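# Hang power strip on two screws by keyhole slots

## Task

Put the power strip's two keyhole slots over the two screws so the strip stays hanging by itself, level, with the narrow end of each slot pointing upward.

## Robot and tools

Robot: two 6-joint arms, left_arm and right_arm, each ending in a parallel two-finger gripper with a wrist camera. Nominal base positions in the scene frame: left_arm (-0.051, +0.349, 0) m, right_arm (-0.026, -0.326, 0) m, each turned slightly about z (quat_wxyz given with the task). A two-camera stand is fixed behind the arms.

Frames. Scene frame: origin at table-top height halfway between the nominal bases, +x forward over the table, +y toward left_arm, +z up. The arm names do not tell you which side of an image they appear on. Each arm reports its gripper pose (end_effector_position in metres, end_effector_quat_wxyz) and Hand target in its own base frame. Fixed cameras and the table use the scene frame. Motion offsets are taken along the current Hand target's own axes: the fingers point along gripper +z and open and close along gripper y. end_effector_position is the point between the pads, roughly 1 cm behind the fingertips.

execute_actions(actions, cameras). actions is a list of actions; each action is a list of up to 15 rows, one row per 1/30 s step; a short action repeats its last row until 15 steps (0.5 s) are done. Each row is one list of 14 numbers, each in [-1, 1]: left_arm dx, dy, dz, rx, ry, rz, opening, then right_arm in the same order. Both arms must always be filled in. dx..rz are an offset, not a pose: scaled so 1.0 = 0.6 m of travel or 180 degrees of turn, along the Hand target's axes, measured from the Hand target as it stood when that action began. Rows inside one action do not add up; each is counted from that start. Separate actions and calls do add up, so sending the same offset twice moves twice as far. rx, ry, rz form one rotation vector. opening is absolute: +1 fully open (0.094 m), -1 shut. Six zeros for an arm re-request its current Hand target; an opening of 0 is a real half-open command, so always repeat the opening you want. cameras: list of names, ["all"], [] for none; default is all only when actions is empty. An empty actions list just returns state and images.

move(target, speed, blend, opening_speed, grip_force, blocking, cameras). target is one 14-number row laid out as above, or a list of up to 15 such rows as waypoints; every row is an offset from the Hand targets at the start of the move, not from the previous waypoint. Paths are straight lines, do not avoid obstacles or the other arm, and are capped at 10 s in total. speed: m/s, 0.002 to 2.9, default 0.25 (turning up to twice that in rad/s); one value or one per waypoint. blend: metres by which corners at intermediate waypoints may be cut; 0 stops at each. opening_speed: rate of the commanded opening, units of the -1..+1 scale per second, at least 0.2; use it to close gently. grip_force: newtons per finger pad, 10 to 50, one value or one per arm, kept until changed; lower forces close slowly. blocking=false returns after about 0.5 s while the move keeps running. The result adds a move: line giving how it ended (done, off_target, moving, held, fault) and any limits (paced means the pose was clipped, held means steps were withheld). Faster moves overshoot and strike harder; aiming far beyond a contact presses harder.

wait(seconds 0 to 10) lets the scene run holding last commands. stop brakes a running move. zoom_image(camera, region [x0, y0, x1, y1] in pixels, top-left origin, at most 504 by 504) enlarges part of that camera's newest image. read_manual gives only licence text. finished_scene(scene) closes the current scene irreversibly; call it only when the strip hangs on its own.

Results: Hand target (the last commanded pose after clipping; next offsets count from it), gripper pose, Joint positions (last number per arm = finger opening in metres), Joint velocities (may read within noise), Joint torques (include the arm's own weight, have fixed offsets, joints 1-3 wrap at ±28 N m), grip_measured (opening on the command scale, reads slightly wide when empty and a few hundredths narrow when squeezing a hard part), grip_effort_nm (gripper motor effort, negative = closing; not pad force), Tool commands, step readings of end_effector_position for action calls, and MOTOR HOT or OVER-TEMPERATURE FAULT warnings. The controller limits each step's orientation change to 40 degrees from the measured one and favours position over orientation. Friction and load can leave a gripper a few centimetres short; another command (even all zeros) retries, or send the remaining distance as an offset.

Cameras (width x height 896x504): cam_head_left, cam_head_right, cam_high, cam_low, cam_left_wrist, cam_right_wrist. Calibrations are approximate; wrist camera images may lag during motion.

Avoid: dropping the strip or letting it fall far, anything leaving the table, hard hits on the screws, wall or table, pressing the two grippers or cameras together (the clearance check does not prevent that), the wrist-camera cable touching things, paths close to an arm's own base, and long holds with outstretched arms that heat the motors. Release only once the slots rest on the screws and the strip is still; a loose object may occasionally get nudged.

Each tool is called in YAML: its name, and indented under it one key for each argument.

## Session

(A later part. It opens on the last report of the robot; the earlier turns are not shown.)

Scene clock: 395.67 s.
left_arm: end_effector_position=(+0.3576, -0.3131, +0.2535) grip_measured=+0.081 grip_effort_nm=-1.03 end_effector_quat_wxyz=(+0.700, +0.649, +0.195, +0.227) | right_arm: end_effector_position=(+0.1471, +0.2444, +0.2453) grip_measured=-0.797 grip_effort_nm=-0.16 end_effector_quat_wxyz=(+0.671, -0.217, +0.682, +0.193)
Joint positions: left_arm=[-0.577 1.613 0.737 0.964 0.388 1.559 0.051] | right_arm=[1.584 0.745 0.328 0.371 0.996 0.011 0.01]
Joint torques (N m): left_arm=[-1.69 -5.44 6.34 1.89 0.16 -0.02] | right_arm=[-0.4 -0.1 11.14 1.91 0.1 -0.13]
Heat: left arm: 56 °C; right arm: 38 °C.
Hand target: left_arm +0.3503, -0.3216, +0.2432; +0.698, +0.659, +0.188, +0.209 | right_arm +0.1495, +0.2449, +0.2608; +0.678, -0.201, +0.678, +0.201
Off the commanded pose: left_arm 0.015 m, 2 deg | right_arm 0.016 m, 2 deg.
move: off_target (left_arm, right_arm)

move:
  target: [0,0,-0.012,0,0,0,-0.35,0,0,0,0,0,0,-0.8]
  speed: 0.03
  cameras: ["cam_right_wrist","cam_head_right"]

zoom_image:
  camera: "cam_right_wrist"
  region: [450, 60, 650, 230]

zoom_image:
  camera: "cam_head_right"
  region: [330, 160, 450, 280]

Scene clock: 404.93 s.
left_arm: end_effector_position=(+0.3542, -0.3113, +0.2258) grip_measured=+0.081 grip_effort_nm=-1.03 end_effector_quat_wxyz=(+0.675, +0.676, +0.205, +0.216) | right_arm: end_effector_position=(+0.1471, +0.2444, +0.2453) grip_measured=-0.797 grip_effort_nm=-0.16 end_effector_quat_wxyz=(+0.671, -0.217, +0.682, +0.193)
Joint positions: left_arm=[-0.577 1.618 0.704 0.917 0.39 1.585 0.051] | right_arm=[1.584 0.745 0.328 0.371 0.996 0.011 0.01]
Joint torques (N m): left_arm=[-0.73 -7.69 6.82 2.42 0.26 -0.25] | right_arm=[-0.35 -0.17 11.26 1.94 0.11 -0.11]
Heat: left arm: 56 °C; right arm: 39 °C.
Hand target: left_arm +0.3464, -0.3155, +0.2427; +0.698, +0.659, +0.188, +0.209 | right_arm +0.1495, +0.2449, +0.2608; +0.678, -0.201, +0.678, +0.201
Off the commanded pose: left_arm 0.019 m, 4 deg | right_arm 0.016 m, 2 deg.
move: off_target (left_arm, right_arm)
camera_calibration:
cam_right_wrist: T_world_to_cam=[[0.550683, -0.834606, 0.0134562, 0.11989], [-0.374438, -0.261402, -0.889643, 0.373107], [0.746019, 0.484873, -0.456458, -0.029593], [0, 0, 0, 1]] pos_world=[0.095761, 0.21194, 0.316811]
Images, in order (width x height): cam_head_right 896x504, cam_right_wrist 896x504.

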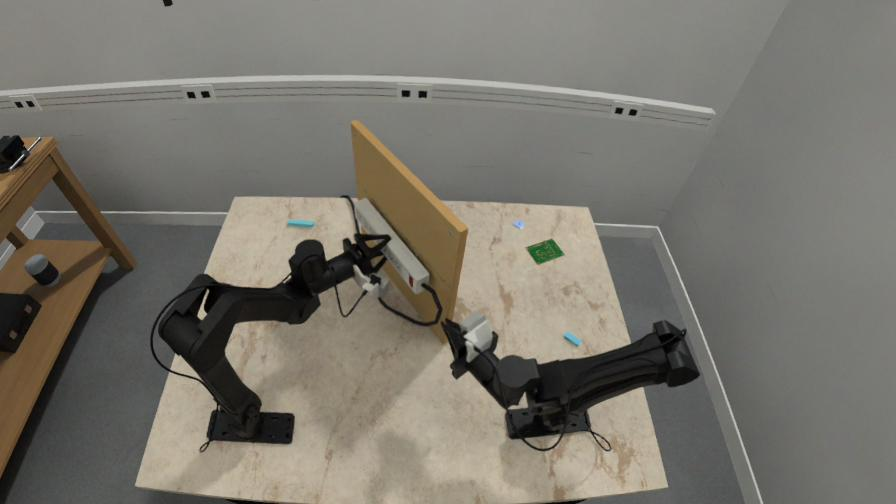

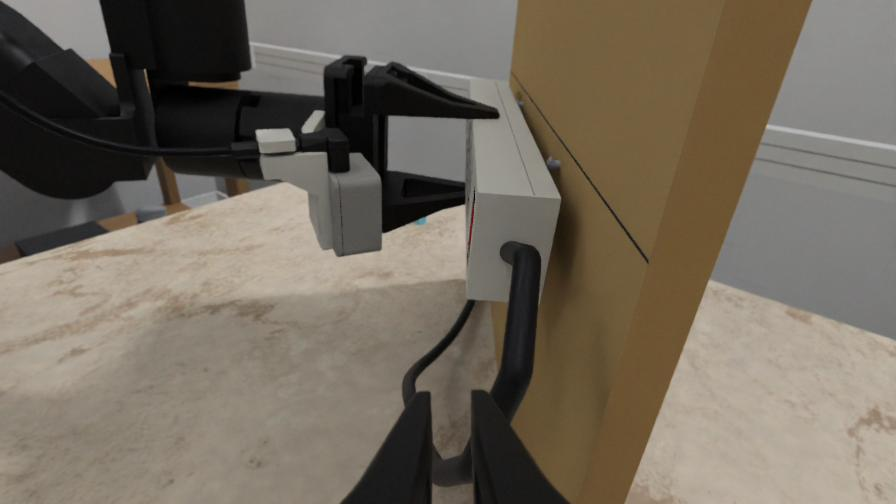

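Scaled by 2.520 from the camera's 896x504 image, which has a finer 1280x720 frame.

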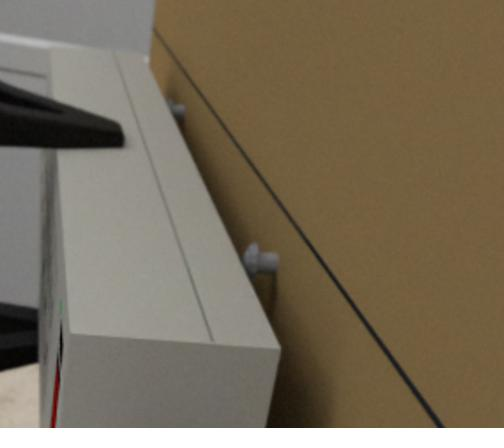

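Scaled by 4.200 from the camera's 896x504 image, which has a finer 1280x720 frame.

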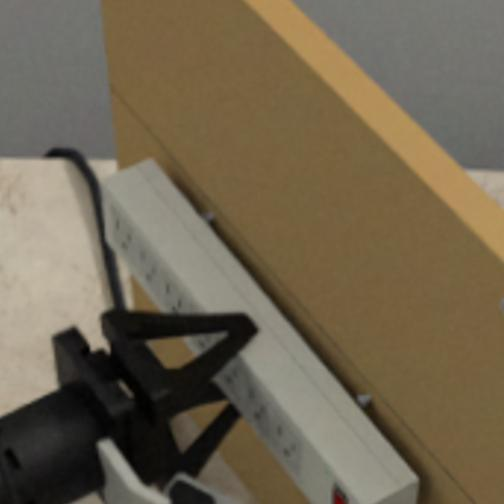

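move:
  target: [0.02,0,-0.003,0,0,0,-0.35,0,0,0,0,0,0,-0.8]
  speed: 0.06
  cameras: ["cam_right_wrist","cam_head_right","cam_head_left"]

zoom_image:
  camera: "cam_right_wrist"
  region: [450, 60, 650, 230]

zoom_image:
  camera: "cam_head_right"
  region: [330, 160, 450, 280]

Scene clock: 421.30 s.
left_arm: end_effector_position=(+0.3581, -0.3041, +0.2257) grip_measured=+0.081 grip_effort_nm=-1.03 end_effector_quat_wxyz=(+0.675, +0.677, +0.202, +0.214) | right_arm: end_effector_position=(+0.1471, +0.2444, +0.2453) grip_measured=-0.797 grip_effort_nm=-0.16 end_effector_quat_wxyz=(+0.671, -0.217, +0.682, +0.193)
Joint positions: left_arm=[-0.546 1.618 0.704 0.917 0.429 1.587 0.051] | right_arm=[1.584 0.745 0.328 0.371 0.996 0.011 0.01]
Joint torques (N m): left_arm=[-0.02 -6.67 7.9 2.41 0.23 -0.28] | right_arm=[-0.53 -0.08 11.17 1.94 0.11 -0.13]
Heat: left arm: 59 °C; right arm: 39 °C.
Hand target: left_arm +0.3555, -0.3076, +0.2427; +0.698, +0.659, +0.188, +0.209 | right_arm +0.1495, +0.2449, +0.2608; +0.678, -0.201, +0.678, +0.201
Off the commanded pose: left_arm 0.018 m, 4 deg | right_arm 0.016 m, 2 deg.
move: off_target (left_arm, right_arm)
camera_calibration:
cam_right_wrist: T_world_to_cam=[[0.550683, -0.834606, 0.0134562, 0.11989], [-0.374438, -0.261402, -0.889643, 0.373107], [0.746019, 0.484873, -0.456458, -0.029593], [0, 0, 0, 1]] pos_world=[0.095761, 0.21194, 0.316811]
Images, in order (width x height): cam_head_left 896x504, cam_head_right 896x504, cam_right_wrist 896x504.

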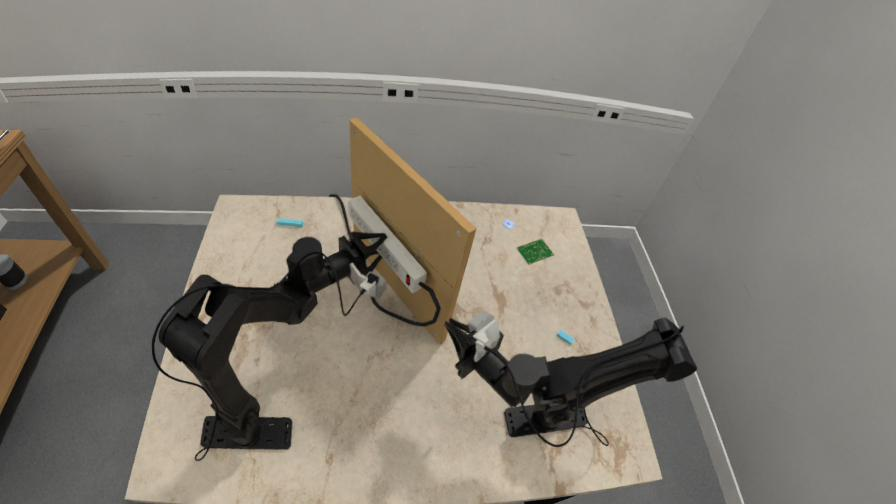

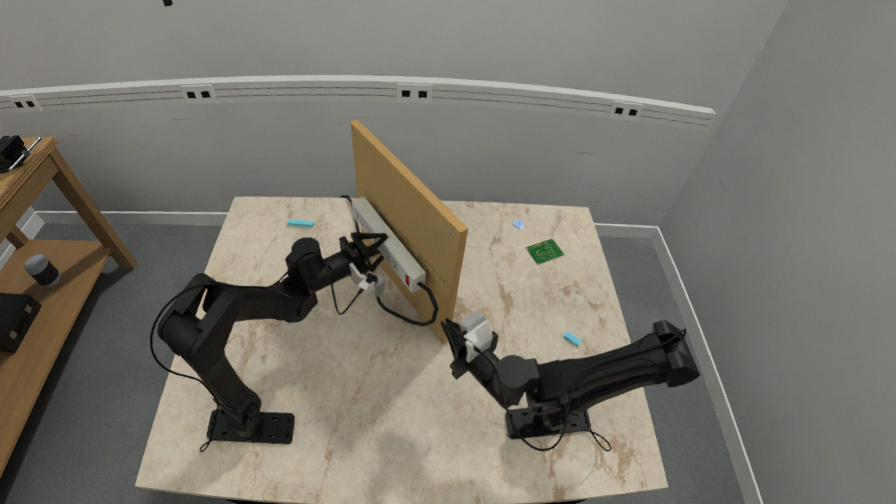

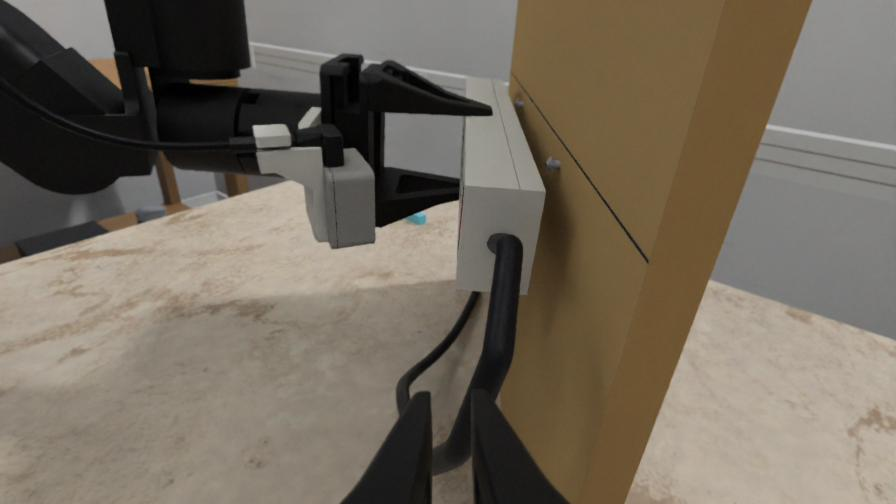

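Scaled by 2.520 from the camera's 896x504 image, which has a finer 1280x720 frame.

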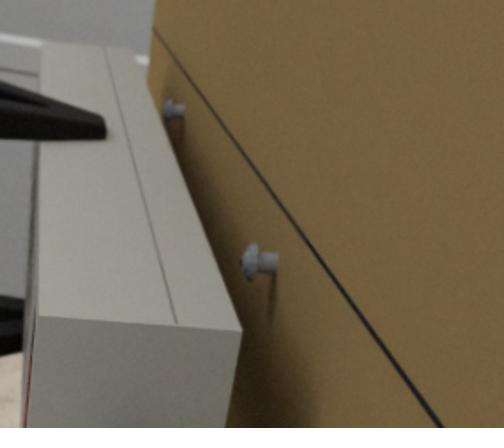

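Scaled by 4.200 from the camera's 896x504 image, which has a finer 1280x720 frame.

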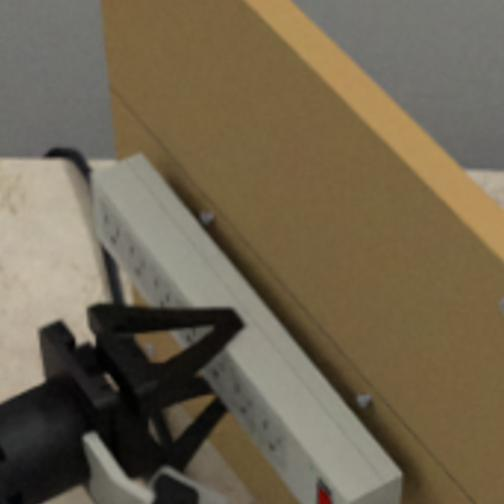

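move:
  target: [-0.003,0.035,0,-0.008,0.0095,0,-0.35,0,0,0,0,0,0,-0.8]
  speed: 0.06

Scene clock: 444.73 s.
left_arm: end_effector_position=(+0.3596, -0.3016, +0.2260) grip_measured=+0.081 grip_effort_nm=-1.03 end_effector_quat_wxyz=(+0.668, +0.677, +0.217, +0.219) | right_arm: end_effector_position=(+0.1471, +0.2444, +0.2453) grip_measured=-0.797 grip_effort_nm=-0.16 end_effector_quat_wxyz=(+0.671, -0.217, +0.682, +0.193)
Joint positions: left_arm=[-0.553 1.598 0.704 0.881 0.392 1.582 0.051] | right_arm=[1.584 0.745 0.328 0.371 0.996 0.011 0.01]
Joint torques (N m): left_arm=[-1.26 -9.66 9.09 2.4 0.13 -0.34] | right_arm=[-0.49 -0.18 11.3 1.94 0.11 -0.1]
Heat: left arm: 60 °C; right arm: 39 °C.
Hand target: left_arm +0.3531, -0.3076, +0.2637; +0.703, +0.647, +0.196, +0.221 | right_arm +0.1495, +0.2449, +0.2608; +0.678, -0.201, +0.678, +0.201
Off the commanded pose: left_arm 0.039 m, 6 deg | right_arm 0.016 m, 2 deg.
move: off_target (left_arm, right_arm)

move:
  target: [-0.002,0.03,0,0,0,0,-0.35,0,0,0,0,0,0,-0.8]
  speed: 0.06

Scene clock: 447.53 s.
left_arm: end_effector_position=(+0.3565, -0.2988, +0.2361) grip_measured=+0.081 grip_effort_nm=-1.03 end_effector_quat_wxyz=(+0.663, +0.682, +0.222, +0.216) | right_arm: end_effector_position=(+0.1471, +0.2444, +0.2453) grip_measured=-0.797 grip_effort_nm=-0.16 end_effector_quat_wxyz=(+0.671, -0.217, +0.682, +0.193)
Joint positions: left_arm=[-0.553 1.543 0.718 0.795 0.387 1.582 0.051] | right_arm=[1.584 0.745 0.328 0.371 0.996 0.011 0.01]
Joint torques (N m): left_arm=[-1.44 -9.37 10.81 2.41 0.17 -0.33] | right_arm=[-0.36 -0.14 11.06 1.93 0.11 -0.1]
Heat: left arm: 60 °C; right arm: 39 °C.
Hand target: left_arm +0.3511, -0.3071, +0.2818; +0.703, +0.647, +0.196, +0.221 | right_arm +0.1495, +0.2449, +0.2608; +0.678, -0.201, +0.678, +0.201
Off the commanded pose: left_arm 0.047 m, 7 deg | right_arm 0.016 m, 2 deg.
move: off_target (left_arm, right_arm)

move:
  target: [-0.008,0.015,0,0,0,0,-0.35,0,0,0,0,0,0,-0.8]
  speed: 0.06
  cameras: ["cam_right_wrist","cam_head_right"]

zoom_image:
  camera: "cam_right_wrist"
  region: [420, 50, 640, 270]

zoom_image:
  camera: "cam_head_right"
  region: [330, 160, 450, 280]

Scene clock: 452.13 s.
left_arm: end_effector_position=(+0.3523, -0.3010, +0.2424) grip_measured=+0.081 grip_effort_nm=-1.03 end_effector_quat_wxyz=(+0.661, +0.683, +0.224, +0.215) | right_arm: end_effector_position=(+0.1471, +0.2444, +0.2453) grip_measured=-0.797 grip_effort_nm=-0.16 end_effector_quat_wxyz=(+0.671, -0.217, +0.682, +0.193)
Joint positions: left_arm=[-0.568 1.514 0.727 0.751 0.371 1.582 0.051] | right_arm=[1.584 0.745 0.328 0.371 0.996 0.011 0.01]
Joint torques (N m): left_arm=[-1.4 -9.31 11.19 2.42 0.2 -0.32] | right_arm=[-0.44 -0.03 11.22 1.94 0.1 -0.1]
Heat: left arm: 60 °C; right arm: 39 °C.
Hand target: left_arm +0.3465, -0.3093, +0.2905; +0.703, +0.647, +0.196, +0.221 | right_arm +0.1495, +0.2449, +0.2608; +0.678, -0.201, +0.678, +0.201
Off the commanded pose: left_arm 0.049 m, 7 deg | right_arm 0.016 m, 2 deg.
move: off_target (left_arm, right_arm)
camera_calibration:
cam_right_wrist: T_world_to_cam=[[0.550683, -0.834606, 0.0134562, 0.11989], [-0.374438, -0.261402, -0.889643, 0.373107], [0.746019, 0.484873, -0.456458, -0.029593], [0, 0, 0, 1]] pos_world=[0.095761, 0.21194, 0.316811]
Images, in order (width x height): cam_head_right 896x504, cam_right_wrist 896x504.

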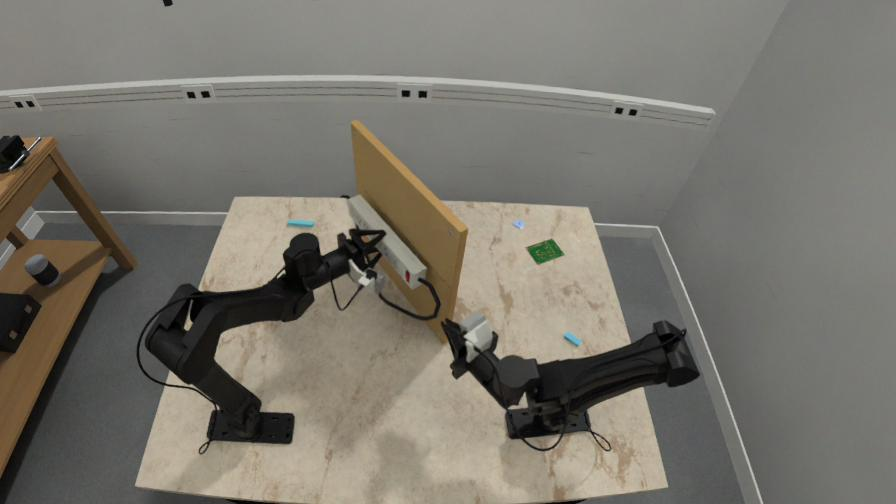

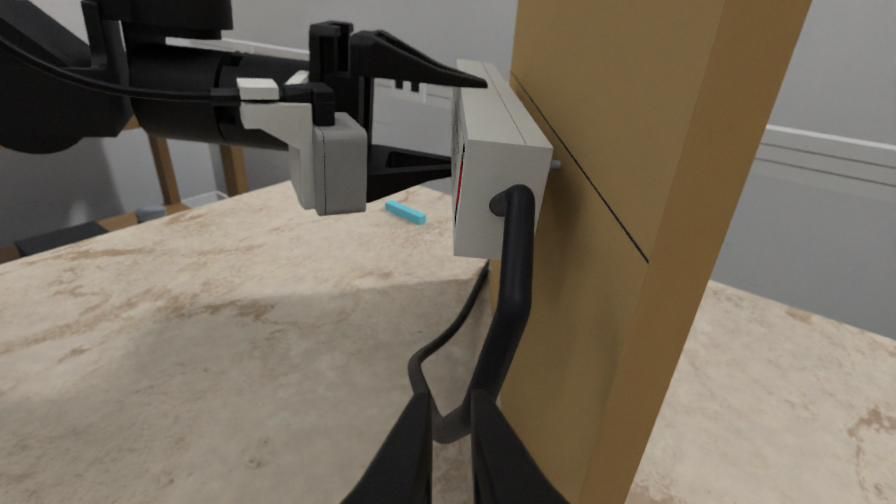

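Scaled by 2.291 from the camera's 896x504 image, which has a finer 1280x720 frame.

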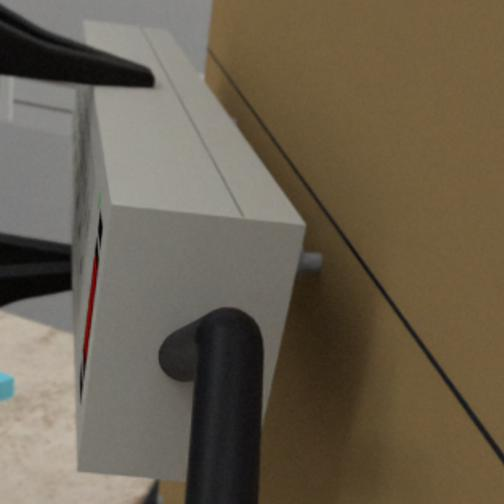

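Scaled by 4.200 from the camera's 896x504 image, which has a finer 1280x720 frame.

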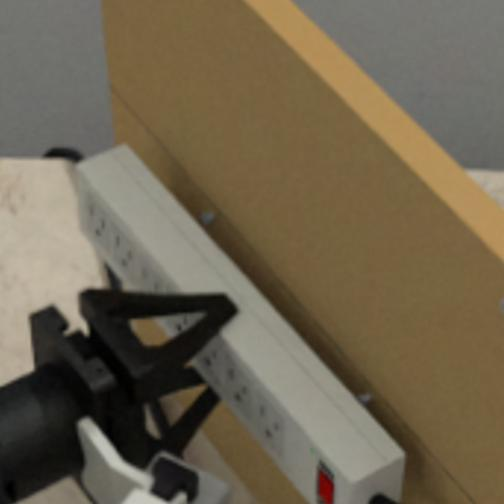

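move:
  target: [0,0,0.025,0,-0.0065,0,-0.35,0,0,0,0,0,0,-0.8]
  speed: 0.05

Scene clock: 456.90 s.
left_arm: end_effector_position=(+0.3593, -0.3097, +0.2577) grip_measured=+0.081 grip_effort_nm=-1.03 end_effector_quat_wxyz=(+0.669, +0.676, +0.215, +0.219) | right_arm: end_effector_position=(+0.1471, +0.2444, +0.2453) grip_measured=-0.797 grip_effort_nm=-0.17 end_effector_quat_wxyz=(+0.671, -0.217, +0.682, +0.193)
Joint positions: left_arm=[-0.575 1.537 0.789 0.74 0.372 1.582 0.051] | right_arm=[1.584 0.745 0.328 0.371 0.996 0.011 0.01]
Joint torques (N m): left_arm=[-1.46 -6.64 11.25 2.47 0.3 -0.31] | right_arm=[-0.51 -0.03 11.12 1.88 0.12 -0.12]
Heat: left arm: 59 °C; right arm: 39 °C.
Hand target: left_arm +0.3550, -0.3216, +0.2919; +0.705, +0.649, +0.189, +0.214 | right_arm +0.1495, +0.2449, +0.2608; +0.678, -0.201, +0.678, +0.201
Off the commanded pose: left_arm 0.036 m, 6 deg | right_arm 0.016 m, 2 deg.
move: off_target (left_arm, right_arm)

move:
  target: [0,-0.024,-0.003,0,0,0,-0.35,0,0,0,0,0,0,-0.8]
  speed: 0.04

Scene clock: 459.03 s.
left_arm: end_effector_position=(+0.3607, -0.3125, +0.2532) grip_measured=+0.081 grip_effort_nm=-1.03 end_effector_quat_wxyz=(+0.671, +0.677, +0.211, +0.217) | right_arm: end_effector_position=(+0.1471, +0.2444, +0.2453) grip_measured=-0.797 grip_effort_nm=-0.17 end_effector_quat_wxyz=(+0.671, -0.217, +0.682, +0.193)
Joint positions: left_arm=[-0.575 1.561 0.789 0.767 0.381 1.582 0.051] | right_arm=[1.584 0.745 0.328 0.371 0.996 0.011 0.01]
Joint torques (N m): left_arm=[-1.36 -6.22 8.28 2.82 0.21 -0.31] | right_arm=[-0.53 -0.16 11.17 1.92 0.12 -0.09]
Heat: left arm: 60 °C; right arm: 39 °C.
Hand target: left_arm +0.3548, -0.3210, +0.2773; +0.705, +0.649, +0.189, +0.214 | right_arm +0.1495, +0.2449, +0.2608; +0.678, -0.201, +0.678, +0.201
Off the commanded pose: left_arm 0.026 m, 6 deg | right_arm 0.016 m, 2 deg.
move: off_target (left_arm, right_arm)

move:
  target: [0,-0.012,-0.012,0,0,0,-0.35,0,0,0,0,0,0,-0.8]
  speed: 0.04

Scene clock: 461.73 s.
left_arm: end_effector_position=(+0.3577, -0.3109, +0.2508) grip_measured=+0.081 grip_effort_nm=-1.03 end_effector_quat_wxyz=(+0.677, +0.672, +0.206, +0.220) | right_arm: end_effector_position=(+0.1471, +0.2444, +0.2453) grip_measured=-0.797 grip_effort_nm=-0.17 end_effector_quat_wxyz=(+0.671, -0.217, +0.682, +0.193)
Joint positions: left_arm=[-0.575 1.565 0.761 0.818 0.383 1.583 0.051] | right_arm=[1.584 0.745 0.328 0.371 0.996 0.011 0.01]
Joint torques (N m): left_arm=[-0.57 -6.69 7.3 2.66 0.27 -0.32] | right_arm=[-0.46 -0.09 11.28 1.96 0.06 -0.13]
Heat: left arm: 61 °C; right arm: 39 °C.
Hand target: left_arm +0.3513, -0.3154, +0.2696; +0.705, +0.649, +0.189, +0.214 | right_arm +0.1495, +0.2449, +0.2608; +0.678, -0.201, +0.678, +0.201
Off the commanded pose: left_arm 0.020 m, 5 deg | right_arm 0.016 m, 2 deg.
move: off_target (left_arm, right_arm)

move:
  target: [0.003,-0.012,-0.002,0,0,0,-0.35,0,0,0,0,0,0,-0.8]
  speed: 0.04

Scene clock: 464.17 s.
left_arm: end_effector_position=(+0.3570, -0.3118, +0.2439) grip_measured=+0.081 grip_effort_nm=-1.03 end_effector_quat_wxyz=(+0.678, +0.672, +0.204, +0.218) | right_arm: end_effector_position=(+0.1471, +0.2444, +0.2453) grip_measured=-0.797 grip_effort_nm=-0.16 end_effector_quat_wxyz=(+0.671, -0.217, +0.682, +0.193)
Joint positions: left_arm=[-0.575 1.584 0.745 0.854 0.39 1.583 0.051] | right_arm=[1.584 0.745 0.328 0.371 0.996 0.011 0.01]
Joint torques (N m): left_arm=[0.06 -6.69 7.2 2.65 0.26 -0.32] | right_arm=[-0.57 -0.16 11.15 1.92 0.13 -0.08]
Heat: left arm: 61 °C; right arm: 39 °C.
Hand target: left_arm +0.3526, -0.3140, +0.2622; +0.705, +0.649, +0.189, +0.214 | right_arm +0.1495, +0.2449, +0.2608; +0.678, -0.201, +0.678, +0.201
Off the commanded pose: left_arm 0.019 m, 4 deg | right_arm 0.016 m, 2 deg.
move: off_target (left_arm, right_arm)

move:
  target: [0.005,-0.005,0.02,0,0.001,0,-0.35,0,0,0,0,0,0,-0.8]
  speed: 0.04

Scene clock: 469.87 s.
left_arm: end_effector_position=(+0.3597, -0.3135, +0.2341) grip_measured=+0.081 grip_effort_nm=-1.03 end_effector_quat_wxyz=(+0.674, +0.677, +0.206, +0.214) | right_arm: end_effector_position=(+0.1471, +0.2444, +0.2453) grip_measured=-0.797 grip_effort_nm=-0.17 end_effector_quat_wxyz=(+0.671, -0.217, +0.682, +0.193)
Joint positions: left_arm=[-0.573 1.613 0.745 0.868 0.396 1.582 0.051] | right_arm=[1.584 0.745 0.328 0.371 0.996 0.011 0.01]
Joint torques (N m): left_arm=[-0.94 -5.55 10.36 2.62 0.1 -0.32] | right_arm=[-0.53 -0.2 11.14 1.94 0.13 -0.1]
Heat: left arm: 62 °C; right arm: 40 °C.
Hand target: left_arm +0.3618, -0.3225, +0.2604; +0.705, +0.649, +0.190, +0.215 | right_arm +0.1495, +0.2449, +0.2608; +0.678, -0.201, +0.678, +0.201
Off the commanded pose: left_arm 0.028 m, 5 deg | right_arm 0.016 m, 2 deg.
move: off_target (left_arm, right_arm)

move:
  target: [0,0.025,0,0,0,0,-0.35,0,0,0,0,0,0,-0.8]
  speed: 0.03

move:
  target: [0,0.015,0,0,0,0,-0.35,0,0,0,0,0,0,-0.8]
  speed: 0.03

move:
  target: [0,0.01,0,0,0,0,-0.35,0,0,0,0,0,0,-0.8]
  speed: 0.03
  cameras: ["cam_right_wrist","cam_head_right"]

zoom_image:
  camera: "cam_right_wrist"
  region: [420, 50, 640, 270]

Scene clock: 475.47 s.
left_arm: end_effector_position=(+0.3595, -0.3133, +0.2340) grip_measured=+0.081 grip_effort_nm=-1.03 end_effector_quat_wxyz=(+0.671, +0.679, +0.207, +0.212) | right_arm: end_effector_position=(+0.1471, +0.2444, +0.2453) grip_measured=-0.797 grip_effort_nm=-0.16 end_effector_quat_wxyz=(+0.671, -0.217, +0.682, +0.193)
Joint positions: left_arm=[-0.573 1.607 0.749 0.849 0.396 1.584 0.051] | right_arm=[1.584 0.745 0.328 0.371 0.996 0.011 0.01]
Joint torques (N m): left_arm=[-0.8 -8.57 12.22 2.17 0.11 -0.35] | right_arm=[-0.47 -0.01 11.17 1.96 0.13 -0.12]
Heat: left arm: 62 °C; right arm: 40 °C.
Hand target: left_arm +0.3609, -0.3216, +0.2754; +0.705, +0.649, +0.190, +0.215 | right_arm +0.1495, +0.2449, +0.2608; +0.678, -0.201, +0.678, +0.201
Off the commanded pose: left_arm 0.042 m, 6 deg | right_arm 0.016 m, 2 deg.
move: off_target (left_arm, right_arm)

Scene clock: 476.30 s.
left_arm: end_effector_position=(+0.3607, -0.3133, +0.2353) grip_measured=+0.081 grip_effort_nm=-1.03 end_effector_quat_wxyz=(+0.664, +0.686, +0.214, +0.208) | right_arm: end_effector_position=(+0.1471, +0.2444, +0.2453) grip_measured=-0.797 grip_effort_nm=-0.16 end_effector_quat_wxyz=(+0.671, -0.217, +0.682, +0.193)
Joint positions: left_arm=[-0.573 1.592 0.768 0.789 0.392 1.584 0.051] | right_arm=[1.584 0.745 0.328 0.371 0.996 0.011 0.01]
Joint torques (N m): left_arm=[-0.7 -9.24 12.08 2.37 0.18 -0.34] | right_arm=[-0.46 -0.17 11.26 1.95 0.09 -0.11]
Heat: left arm: 62 °C; right arm: 40 °C.
Hand target: left_arm +0.3604, -0.3210, +0.2843; +0.705, +0.649, +0.190, +0.215 | right_arm +0.1495, +0.2449, +0.2608; +0.678, -0.201, +0.678, +0.201
Off the commanded pose: left_arm 0.050 m, 7 deg | right_arm 0.016 m, 2 deg.
move: off_target (left_arm, right_arm)

Scene clock: 477.13 s.
left_arm: end_effector_position=(+0.3607, -0.3132, +0.2365) grip_measured=+0.081 grip_effort_nm=-1.03 end_effector_quat_wxyz=(+0.660, +0.690, +0.218, +0.204) | right_arm: end_effector_position=(+0.1471, +0.2444, +0.2453) grip_measured=-0.797 grip_effort_nm=-0.16 end_effector_quat_wxyz=(+0.671, -0.217, +0.682, +0.193)
Joint positions: left_arm=[-0.573 1.58 0.779 0.751 0.391 1.584 0.051] | right_arm=[1.584 0.745 0.328 0.371 0.996 0.011 0.01]
Joint torques (N m): left_arm=[-0.64 -9.58 12.14 2.49 0.2 -0.34] | right_arm=[-0.38 -0.23 11.21 1.91 0.13 -0.13]
Heat: left arm: 62 °C; right arm: 40 °C.
Hand target: left_arm +0.3601, -0.3206, +0.2903; +0.705, +0.649, +0.190, +0.215 | right_arm +0.1495, +0.2449, +0.2608; +0.678, -0.201, +0.678, +0.201
Off the commanded pose: left_arm 0.054 m, 8 deg | right_arm 0.016 m, 2 deg.
move: off_target (left_arm, right_arm)
camera_calibration:
cam_right_wrist: T_world_to_cam=[[0.550683, -0.834606, 0.0134562, 0.11989], [-0.374438, -0.261402, -0.889643, 0.373107], [0.746019, 0.484873, -0.456458, -0.029593], [0, 0, 0, 1]] pos_world=[0.095761, 0.21194, 0.316811]
Images, in order (width x height): cam_head_right 896x504, cam_right_wrist 896x504.

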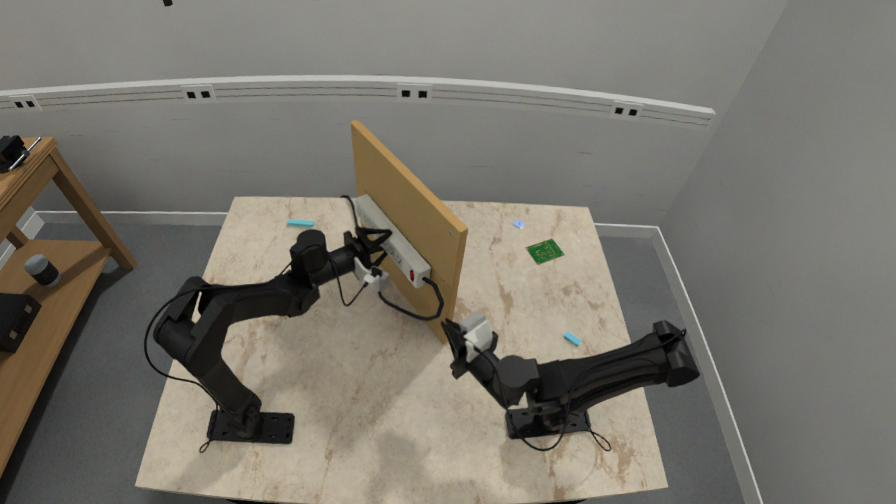

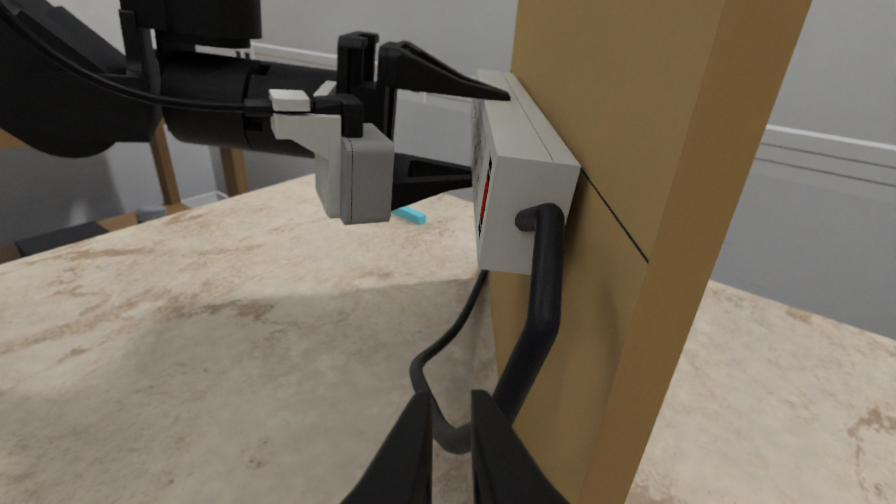

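Scaled by 2.291 from the camera's 896x504 image, which has a finer 1280x720 frame.

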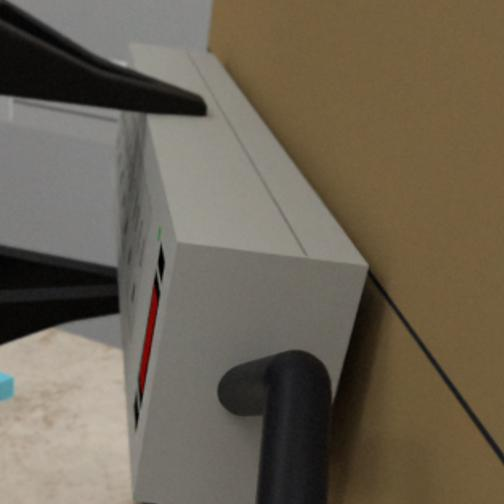

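move:
  target: [0,0.012,0,-0.008,0,0,-0.35,0,0,0,0,0,0,-0.8]
  speed: 0.03

move:
  target: [0,0.006,0,-0.004,0,0,-0.35,0,0,0,0,0,0,-0.8]
  speed: 0.03

Scene clock: 483.87 s.
left_arm: end_effector_position=(+0.3609, -0.3133, +0.2403) grip_measured=+0.081 grip_effort_nm=-1.03 end_effector_quat_wxyz=(+0.662, +0.687, +0.218, +0.205) | right_arm: end_effector_position=(+0.1471, +0.2444, +0.2453) grip_measured=-0.797 grip_effort_nm=-0.16 end_effector_quat_wxyz=(+0.671, -0.217, +0.682, +0.193)
Joint positions: left_arm=[-0.573 1.576 0.784 0.751 0.391 1.579 0.051] | right_arm=[1.584 0.745 0.328 0.371 0.996 0.011 0.01]
Joint torques (N m): left_arm=[-0.59 -9.55 11.82 2.7 0.19 -0.38] | right_arm=[-0.47 -0.12 11.17 1.96 0.11 -0.12]
Heat: left arm: 61 °C; right arm: 40 °C.
Hand target: left_arm +0.3597, -0.3201, +0.2976; +0.713, +0.640, +0.187, +0.218 | right_arm +0.1495, +0.2449, +0.2608; +0.678, -0.201, +0.678, +0.201
Off the commanded pose: left_arm 0.058 m, 9 deg | right_arm 0.016 m, 2 deg.
move: off_target (left_arm, right_arm)

Scene clock: 484.57 s.
left_arm: end_effector_position=(+0.3613, -0.3136, +0.2468) grip_measured=+0.081 grip_effort_nm=-1.03 end_effector_quat_wxyz=(+0.669, +0.681, +0.216, +0.207) | right_arm: end_effector_position=(+0.1471, +0.2444, +0.2453) grip_measured=-0.797 grip_effort_nm=-0.16 end_effector_quat_wxyz=(+0.671, -0.217, +0.682, +0.193)
Joint positions: left_arm=[-0.573 1.574 0.789 0.762 0.391 1.573 0.051] | right_arm=[1.584 0.745 0.328 0.371 0.996 0.011 0.01]
Joint torques (N m): left_arm=[-0.58 -9.22 11.56 2.71 0.18 -0.38] | right_arm=[-0.42 -0.14 11.18 1.94 0.11 -0.15]
Heat: left arm: 61 °C; right arm: 40 °C.
Hand target: left_arm +0.3594, -0.3198, +0.3010; +0.717, +0.636, +0.186, +0.219 | right_arm +0.1495, +0.2449, +0.2608; +0.678, -0.201, +0.678, +0.201
Off the commanded pose: left_arm 0.055 m, 8 deg | right_arm 0.016 m, 2 deg.
move: off_target (left_arm, right_arm)

move:
  target: [0.008,-0.004,0.008,0,0,0,-0.35,0,0,0,0,0,0,-0.8]
  speed: 0.03

move:
  target: [-0.016,-0.004,0,0,0,0,-0.35,0,0,0,0,0,0,-0.8]
  speed: 0.03

move:
  target: [0.008,-0.01,0,0,0,0,-0.35,0,0,0,0,0,0,-0.8]
  speed: 0.03
  cameras: ["cam_right_wrist"]

zoom_image:
  camera: "cam_right_wrist"
  region: [420, 50, 640, 270]

Scene clock: 490.10 s.
left_arm: end_effector_position=(+0.3615, -0.3139, +0.2478) grip_measured=+0.081 grip_effort_nm=-1.03 end_effector_quat_wxyz=(+0.670, +0.681, +0.216, +0.204) | right_arm: end_effector_position=(+0.1471, +0.2444, +0.2453) grip_measured=-0.797 grip_effort_nm=-0.16 end_effector_quat_wxyz=(+0.671, -0.217, +0.682, +0.193)
Joint positions: left_arm=[-0.571 1.574 0.794 0.758 0.398 1.567 0.051] | right_arm=[1.584 0.745 0.328 0.371 0.996 0.011 0.01]
Joint torques (N m): left_arm=[-0.03 -7.15 12.66 2.82 0.19 -0.33] | right_arm=[-0.4 -0.1 11.18 1.91 0.12 -0.1]
Heat: left arm: 63 °C; right arm: 40 °C.
Hand target: left_arm +0.3662, -0.3214, +0.2993; +0.717, +0.636, +0.186, +0.219 | right_arm +0.1495, +0.2449, +0.2608; +0.678, -0.201, +0.678, +0.201
Off the commanded pose: left_arm 0.052 m, 8 deg | right_arm 0.016 m, 2 deg.
move: off_target (left_arm, right_arm)

Scene clock: 490.80 s.
left_arm: end_effector_position=(+0.3615, -0.3141, +0.2477) grip_measured=+0.081 grip_effort_nm=-1.03 end_effector_quat_wxyz=(+0.669, +0.681, +0.217, +0.204) | right_arm: end_effector_position=(+0.1471, +0.2444, +0.2453) grip_measured=-0.797 grip_effort_nm=-0.16 end_effector_quat_wxyz=(+0.671, -0.217, +0.682, +0.193)
Joint positions: left_arm=[-0.573 1.574 0.794 0.758 0.393 1.567 0.051] | right_arm=[1.584 0.745 0.328 0.371 0.996 0.011 0.01]
Joint torques (N m): left_arm=[-2.54 -7.71 11.14 2.93 -0.03 -0.33] | right_arm=[-0.51 -0.14 11.15 1.94 0.11 -0.12]
Heat: left arm: 63 °C; right arm: 40 °C.
Hand target: left_arm +0.3584, -0.3269, +0.2968; +0.717, +0.636, +0.186, +0.219 | right_arm +0.1495, +0.2449, +0.2608; +0.678, -0.201, +0.678, +0.201
Off the commanded pose: left_arm 0.051 m, 8 deg | right_arm 0.016 m, 2 deg.
move: off_target (left_arm, right_arm)

Scene clock: 491.50 s.
left_arm: end_effector_position=(+0.3615, -0.3142, +0.2478) grip_measured=+0.081 grip_effort_nm=-1.03 end_effector_quat_wxyz=(+0.670, +0.680, +0.216, +0.205) | right_arm: end_effector_position=(+0.1471, +0.2444, +0.2453) grip_measured=-0.797 grip_effort_nm=-0.17 end_effector_quat_wxyz=(+0.671, -0.217, +0.682, +0.193)
Joint positions: left_arm=[-0.573 1.574 0.794 0.759 0.394 1.567 0.051] | right_arm=[1.584 0.745 0.328 0.371 0.996 0.011 0.01]
Joint torques (N m): left_arm=[-1.31 -6 10.88 3.13 0.09 -0.32] | right_arm=[-0.42 -0.23 11.19 1.9 0.13 -0.11]
Heat: left arm: 63 °C; right arm: 40 °C.
Hand target: left_arm +0.3629, -0.3248, +0.2909; +0.717, +0.636, +0.186, +0.219 | right_arm +0.1495, +0.2449, +0.2608; +0.678, -0.201, +0.678, +0.201
Off the commanded pose: left_arm 0.044 m, 8 deg | right_arm 0.016 m, 2 deg.
move: off_target (left_arm, right_arm)
camera_calibration:
cam_right_wrist: T_world_to_cam=[[0.550683, -0.834606, 0.0134562, 0.11989], [-0.374438, -0.261402, -0.889643, 0.373107], [0.746019, 0.484873, -0.456458, -0.029593], [0, 0, 0, 1]] pos_world=[0.095761, 0.21194, 0.316811]
Images, in order (width x height): cam_right_wrist 896x504.

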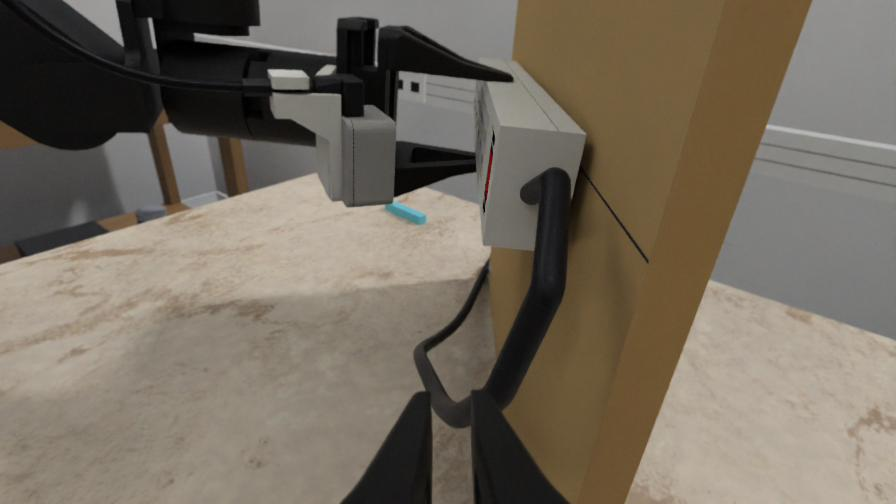

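Scaled by 2.291 from the camera's 896x504 image, which has a finer 1280x720 frame.

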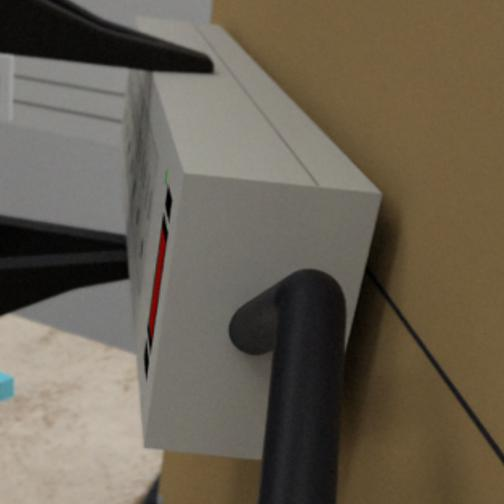

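move:
  target: [0,-0.01,0.01,0,0,0,-0.35,0,0,0,0,0,0,-0.8]
  speed: 0.03

move:
  target: [0,-0.02,0,0,0,0,-0.35,0,0,0,0,0,0,-0.8]
  speed: 0.03

move:
  target: [0,-0.02,0,0,0,0,-0.35,0,0,0,0,0,0,-0.8]
  speed: 0.03

Scene clock: 496.67 s.
left_arm: end_effector_position=(+0.3620, -0.3145, +0.2476) grip_measured=+0.081 grip_effort_nm=-1.03 end_effector_quat_wxyz=(+0.672, +0.679, +0.213, +0.203) | right_arm: end_effector_position=(+0.1471, +0.2444, +0.2453) grip_measured=-0.797 grip_effort_nm=-0.16 end_effector_quat_wxyz=(+0.671, -0.217, +0.682, +0.193)
Joint positions: left_arm=[-0.569 1.582 0.794 0.773 0.405 1.567 0.051] | right_arm=[1.584 0.745 0.328 0.371 0.996 0.011 0.01]
Joint torques (N m): left_arm=[-2.44 -4.18 11.69 3.2 -0.11 -0.32] | right_arm=[-0.35 -0.08 11.12 1.96 0.11 -0.13]
Heat: left arm: 65 °C; right arm: 40 °C.
Hand target: left_arm +0.3666, -0.3304, +0.2857; +0.717, +0.636, +0.186, +0.219 | right_arm +0.1495, +0.2449, +0.2608; +0.678, -0.201, +0.678, +0.201
Off the commanded pose: left_arm 0.042 m, 8 deg | right_arm 0.016 m, 2 deg.
move: off_target (left_arm, right_arm)

Scene clock: 497.70 s.
left_arm: end_effector_position=(+0.3618, -0.3143, +0.2462) grip_measured=+0.081 grip_effort_nm=-1.03 end_effector_quat_wxyz=(+0.685, +0.667, +0.207, +0.206) | right_arm: end_effector_position=(+0.1471, +0.2444, +0.2453) grip_measured=-0.797 grip_effort_nm=-0.16 end_effector_quat_wxyz=(+0.671, -0.217, +0.682, +0.193)
Joint positions: left_arm=[-0.566 1.609 0.769 0.866 0.413 1.551 0.051] | right_arm=[1.584 0.745 0.328 0.371 0.996 0.011 0.01]
Joint torques (N m): left_arm=[-2.95 -3.44 12.14 2.79 -0.23 -0.19] | right_arm=[-0.44 -0.03 11.3 1.95 0.13 -0.11]
Heat: left arm: 65 °C; right arm: 40 °C.
Hand target: left_arm +0.3676, -0.3315, +0.2737; +0.717, +0.636, +0.186, +0.219 | right_arm +0.1495, +0.2449, +0.2608; +0.678, -0.201, +0.678, +0.201
Off the commanded pose: left_arm 0.033 m, 6 deg | right_arm 0.016 m, 2 deg.
move: off_target (left_arm, right_arm)

Scene clock: 498.70 s.
left_arm: end_effector_position=(+0.3615, -0.3141, +0.2448) grip_measured=+0.081 grip_effort_nm=-1.03 end_effector_quat_wxyz=(+0.699, +0.653, +0.200, +0.210) | right_arm: end_effector_position=(+0.1471, +0.2444, +0.2453) grip_measured=-0.797 grip_effort_nm=-0.16 end_effector_quat_wxyz=(+0.671, -0.217, +0.682, +0.193)
Joint positions: left_arm=[-0.564 1.643 0.746 0.97 0.417 1.535 0.051] | right_arm=[1.584 0.745 0.328 0.371 0.996 0.011 0.01]
Joint torques (N m): left_arm=[-3.34 -3.08 12.64 2.33 -0.32 -0.04] | right_arm=[-0.36 -0.08 11.23 1.93 0.08 -0.11]
Heat: left arm: 65 °C; right arm: 40 °C.
Hand target: left_arm +0.3685, -0.3327, +0.2619; +0.717, +0.636, +0.186, +0.219 | right_arm +0.1495, +0.2449, +0.2608; +0.678, -0.201, +0.678, +0.201
Off the commanded pose: left_arm 0.026 m, 3 deg | right_arm 0.016 m, 2 deg.
move: off_target (left_arm, right_arm)

move:
  target: [0,-0.004,-0.004,0.024,0,0,-0.35,0,0,0,0,0,0,-0.8]
  speed: 0.03

move:
  target: [0,-0.004,-0.002,0.003,0,0,-0.35,0,0,0,0,0,0,-0.8]
  speed: 0.03
  cameras: ["cam_right_wrist","cam_head_right"]

zoom_image:
  camera: "cam_right_wrist"
  region: [420, 50, 640, 270]

Scene clock: 505.10 s.
left_arm: end_effector_position=(+0.3632, -0.3154, +0.2413) grip_measured=+0.081 grip_effort_nm=-1.03 end_effector_quat_wxyz=(+0.683, +0.668, +0.202, +0.217) | right_arm: end_effector_position=(+0.1471, +0.2444, +0.2453) grip_measured=-0.797 grip_effort_nm=-0.16 end_effector_quat_wxyz=(+0.671, -0.217, +0.682, +0.193)
Joint positions: left_arm=[-0.572 1.627 0.762 0.894 0.396 1.574 0.051] | right_arm=[1.584 0.745 0.328 0.371 0.996 0.011 0.01]
Joint torques (N m): left_arm=[-2.28 -5.78 13.37 1.58 -0.05 -0.11] | right_arm=[-0.38 -0.18 11.03 1.95 0.09 -0.1]
Heat: left arm: 64 °C; right arm: 40 °C.
Hand target: left_arm +0.3674, -0.3309, +0.2592; +0.692, +0.662, +0.194, +0.212 | right_arm +0.1495, +0.2449, +0.2608; +0.678, -0.201, +0.678, +0.201
Off the commanded pose: left_arm 0.024 m, 2 deg | right_arm 0.016 m, 2 deg.
move: off_target (left_arm, right_arm)

Scene clock: 505.80 s.
left_arm: end_effector_position=(+0.3633, -0.3153, +0.2412) grip_measured=+0.081 grip_effort_nm=-1.03 end_effector_quat_wxyz=(+0.682, +0.668, +0.203, +0.217) | right_arm: end_effector_position=(+0.1471, +0.2444, +0.2453) grip_measured=-0.797 grip_effort_nm=-0.16 end_effector_quat_wxyz=(+0.671, -0.217, +0.682, +0.193)
Joint positions: left_arm=[-0.572 1.627 0.763 0.891 0.396 1.575 0.051] | right_arm=[1.584 0.745 0.328 0.371 0.996 0.011 0.01]
Joint torques (N m): left_arm=[-2.15 -5.96 13.05 1.51 -0.03 -0.08] | right_arm=[-0.4 -0.12 11.02 1.92 0.12 -0.12]
Heat: left arm: 64 °C; right arm: 40 °C.
Hand target: left_arm +0.3668, -0.3300, +0.2569; +0.689, +0.665, +0.195, +0.211 | right_arm +0.1495, +0.2449, +0.2608; +0.678, -0.201, +0.678, +0.201
Off the commanded pose: left_arm 0.022 m, 1 deg | right_arm 0.016 m, 2 deg.
move: off_target (left_arm, right_arm)
camera_calibration:
cam_right_wrist: T_world_to_cam=[[0.550683, -0.834606, 0.0134562, 0.11989], [-0.374438, -0.261402, -0.889643, 0.373107], [0.746019, 0.484873, -0.456458, -0.029593], [0, 0, 0, 1]] pos_world=[0.095761, 0.21194, 0.316811]
Images, in order (width x height): cam_head_right 896x504, cam_right_wrist 896x504.

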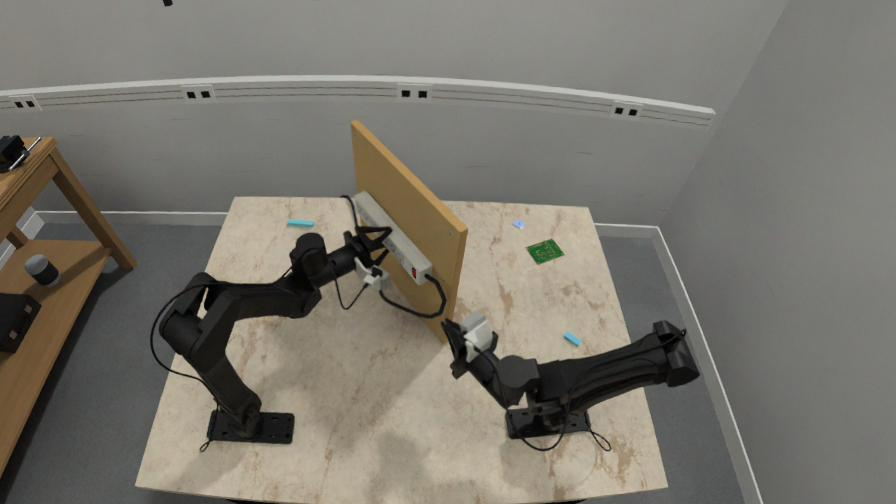

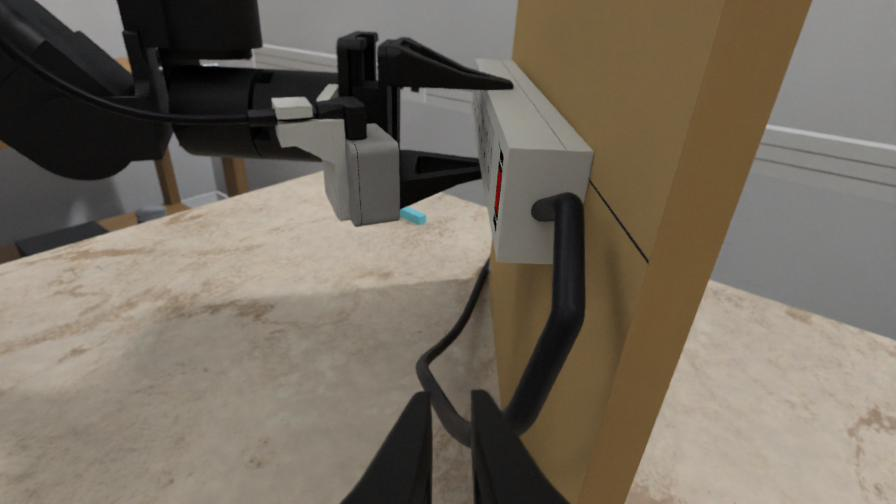

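Scaled by 2.291 from the camera's 896x504 image, which has a finer 1280x720 frame.

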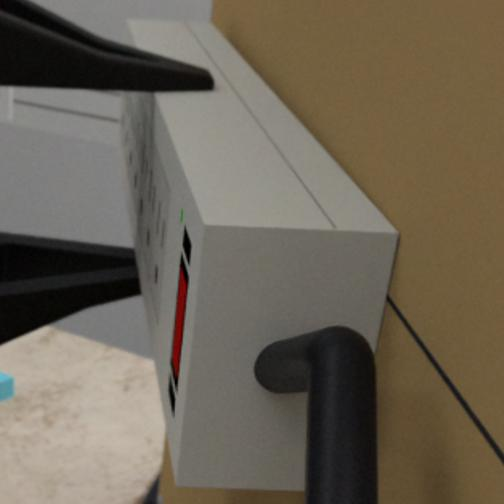

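move:
  target: [0,0.0,0.004,0,-0.008,-0.008,-0.35,0,0,0,0,0,0,-0.8]
  speed: 0.03

move:
  target: [0,0,0.004,0,-0.004,-0.006,-0.35,0,0,0,0,0,0,-0.8]
  speed: 0.03
  cameras: ["cam_right_wrist"]

zoom_image:
  camera: "cam_right_wrist"
  region: [420, 50, 640, 270]

Scene clock: 512.63 s.
left_arm: end_effector_position=(+0.3630, -0.3157, +0.2416) grip_measured=+0.081 grip_effort_nm=-1.03 end_effector_quat_wxyz=(+0.682, +0.671, +0.200, +0.213) | right_arm: end_effector_position=(+0.1471, +0.2444, +0.2453) grip_measured=-0.797 grip_effort_nm=-0.16 end_effector_quat_wxyz=(+0.671, -0.217, +0.682, +0.193)
Joint positions: left_arm=[-0.568 1.626 0.768 0.88 0.411 1.574 0.051] | right_arm=[1.584 0.745 0.328 0.371 0.996 0.011 0.01]
Joint torques (N m): left_arm=[-1.62 -4.82 13.83 1.61 0.17 -0.31] | right_arm=[-0.47 -0.12 11.22 1.93 0.1 -0.11]
Heat: left arm: 61 °C; right arm: 40 °C.
Hand target: left_arm +0.3680, -0.3321, +0.2570; +0.694, +0.665, +0.194, +0.194 | right_arm +0.1495, +0.2449, +0.2608; +0.678, -0.201, +0.678, +0.201
Off the commanded pose: left_arm 0.023 m, 3 deg | right_arm 0.016 m, 2 deg.
move: off_target (left_arm, right_arm)

Scene clock: 513.43 s.
left_arm: end_effector_position=(+0.3631, -0.3158, +0.2419) grip_measured=+0.081 grip_effort_nm=-1.03 end_effector_quat_wxyz=(+0.682, +0.673, +0.197, +0.208) | right_arm: end_effector_position=(+0.1471, +0.2444, +0.2453) grip_measured=-0.797 grip_effort_nm=-0.16 end_effector_quat_wxyz=(+0.671, -0.217, +0.682, +0.193)
Joint positions: left_arm=[-0.562 1.626 0.775 0.869 0.429 1.573 0.051] | right_arm=[1.584 0.745 0.328 0.371 0.996 0.011 0.01]
Joint torques (N m): left_arm=[-1.85 -4.03 14.28 1.71 0.15 -0.48] | right_arm=[-0.51 -0.06 11.25 1.92 0.11 -0.1]
Heat: left arm: 60 °C; right arm: 40 °C.
Hand target: left_arm +0.3694, -0.3340, +0.2571; +0.697, +0.665, +0.196, +0.183 | right_arm +0.1495, +0.2449, +0.2608; +0.678, -0.201, +0.678, +0.201
Off the commanded pose: left_arm 0.025 m, 3 deg | right_arm 0.016 m, 2 deg.
move: off_target (left_arm, right_arm)
camera_calibration:
cam_right_wrist: T_world_to_cam=[[0.550683, -0.834606, 0.0134562, 0.11989], [-0.374438, -0.261402, -0.889643, 0.373107], [0.746019, 0.484873, -0.456458, -0.029593], [0, 0, 0, 1]] pos_world=[0.095761, 0.21194, 0.316811]
Images, in order (width x height): cam_right_wrist 896x504.

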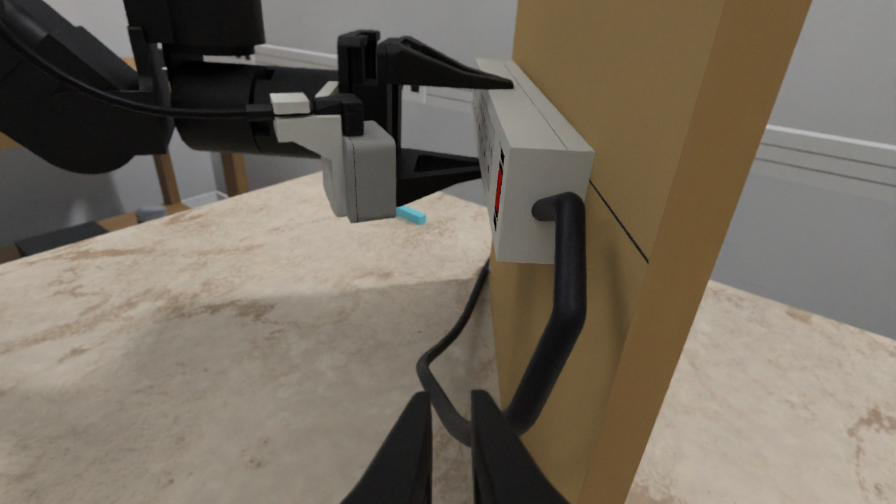

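Scaled by 2.291 from the camera's 896x504 image, which has a finer 1280x720 frame.

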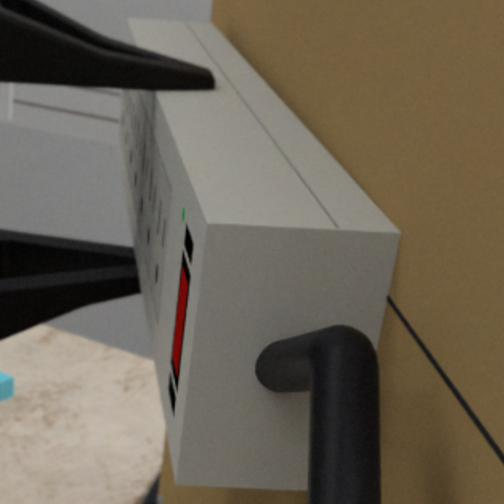

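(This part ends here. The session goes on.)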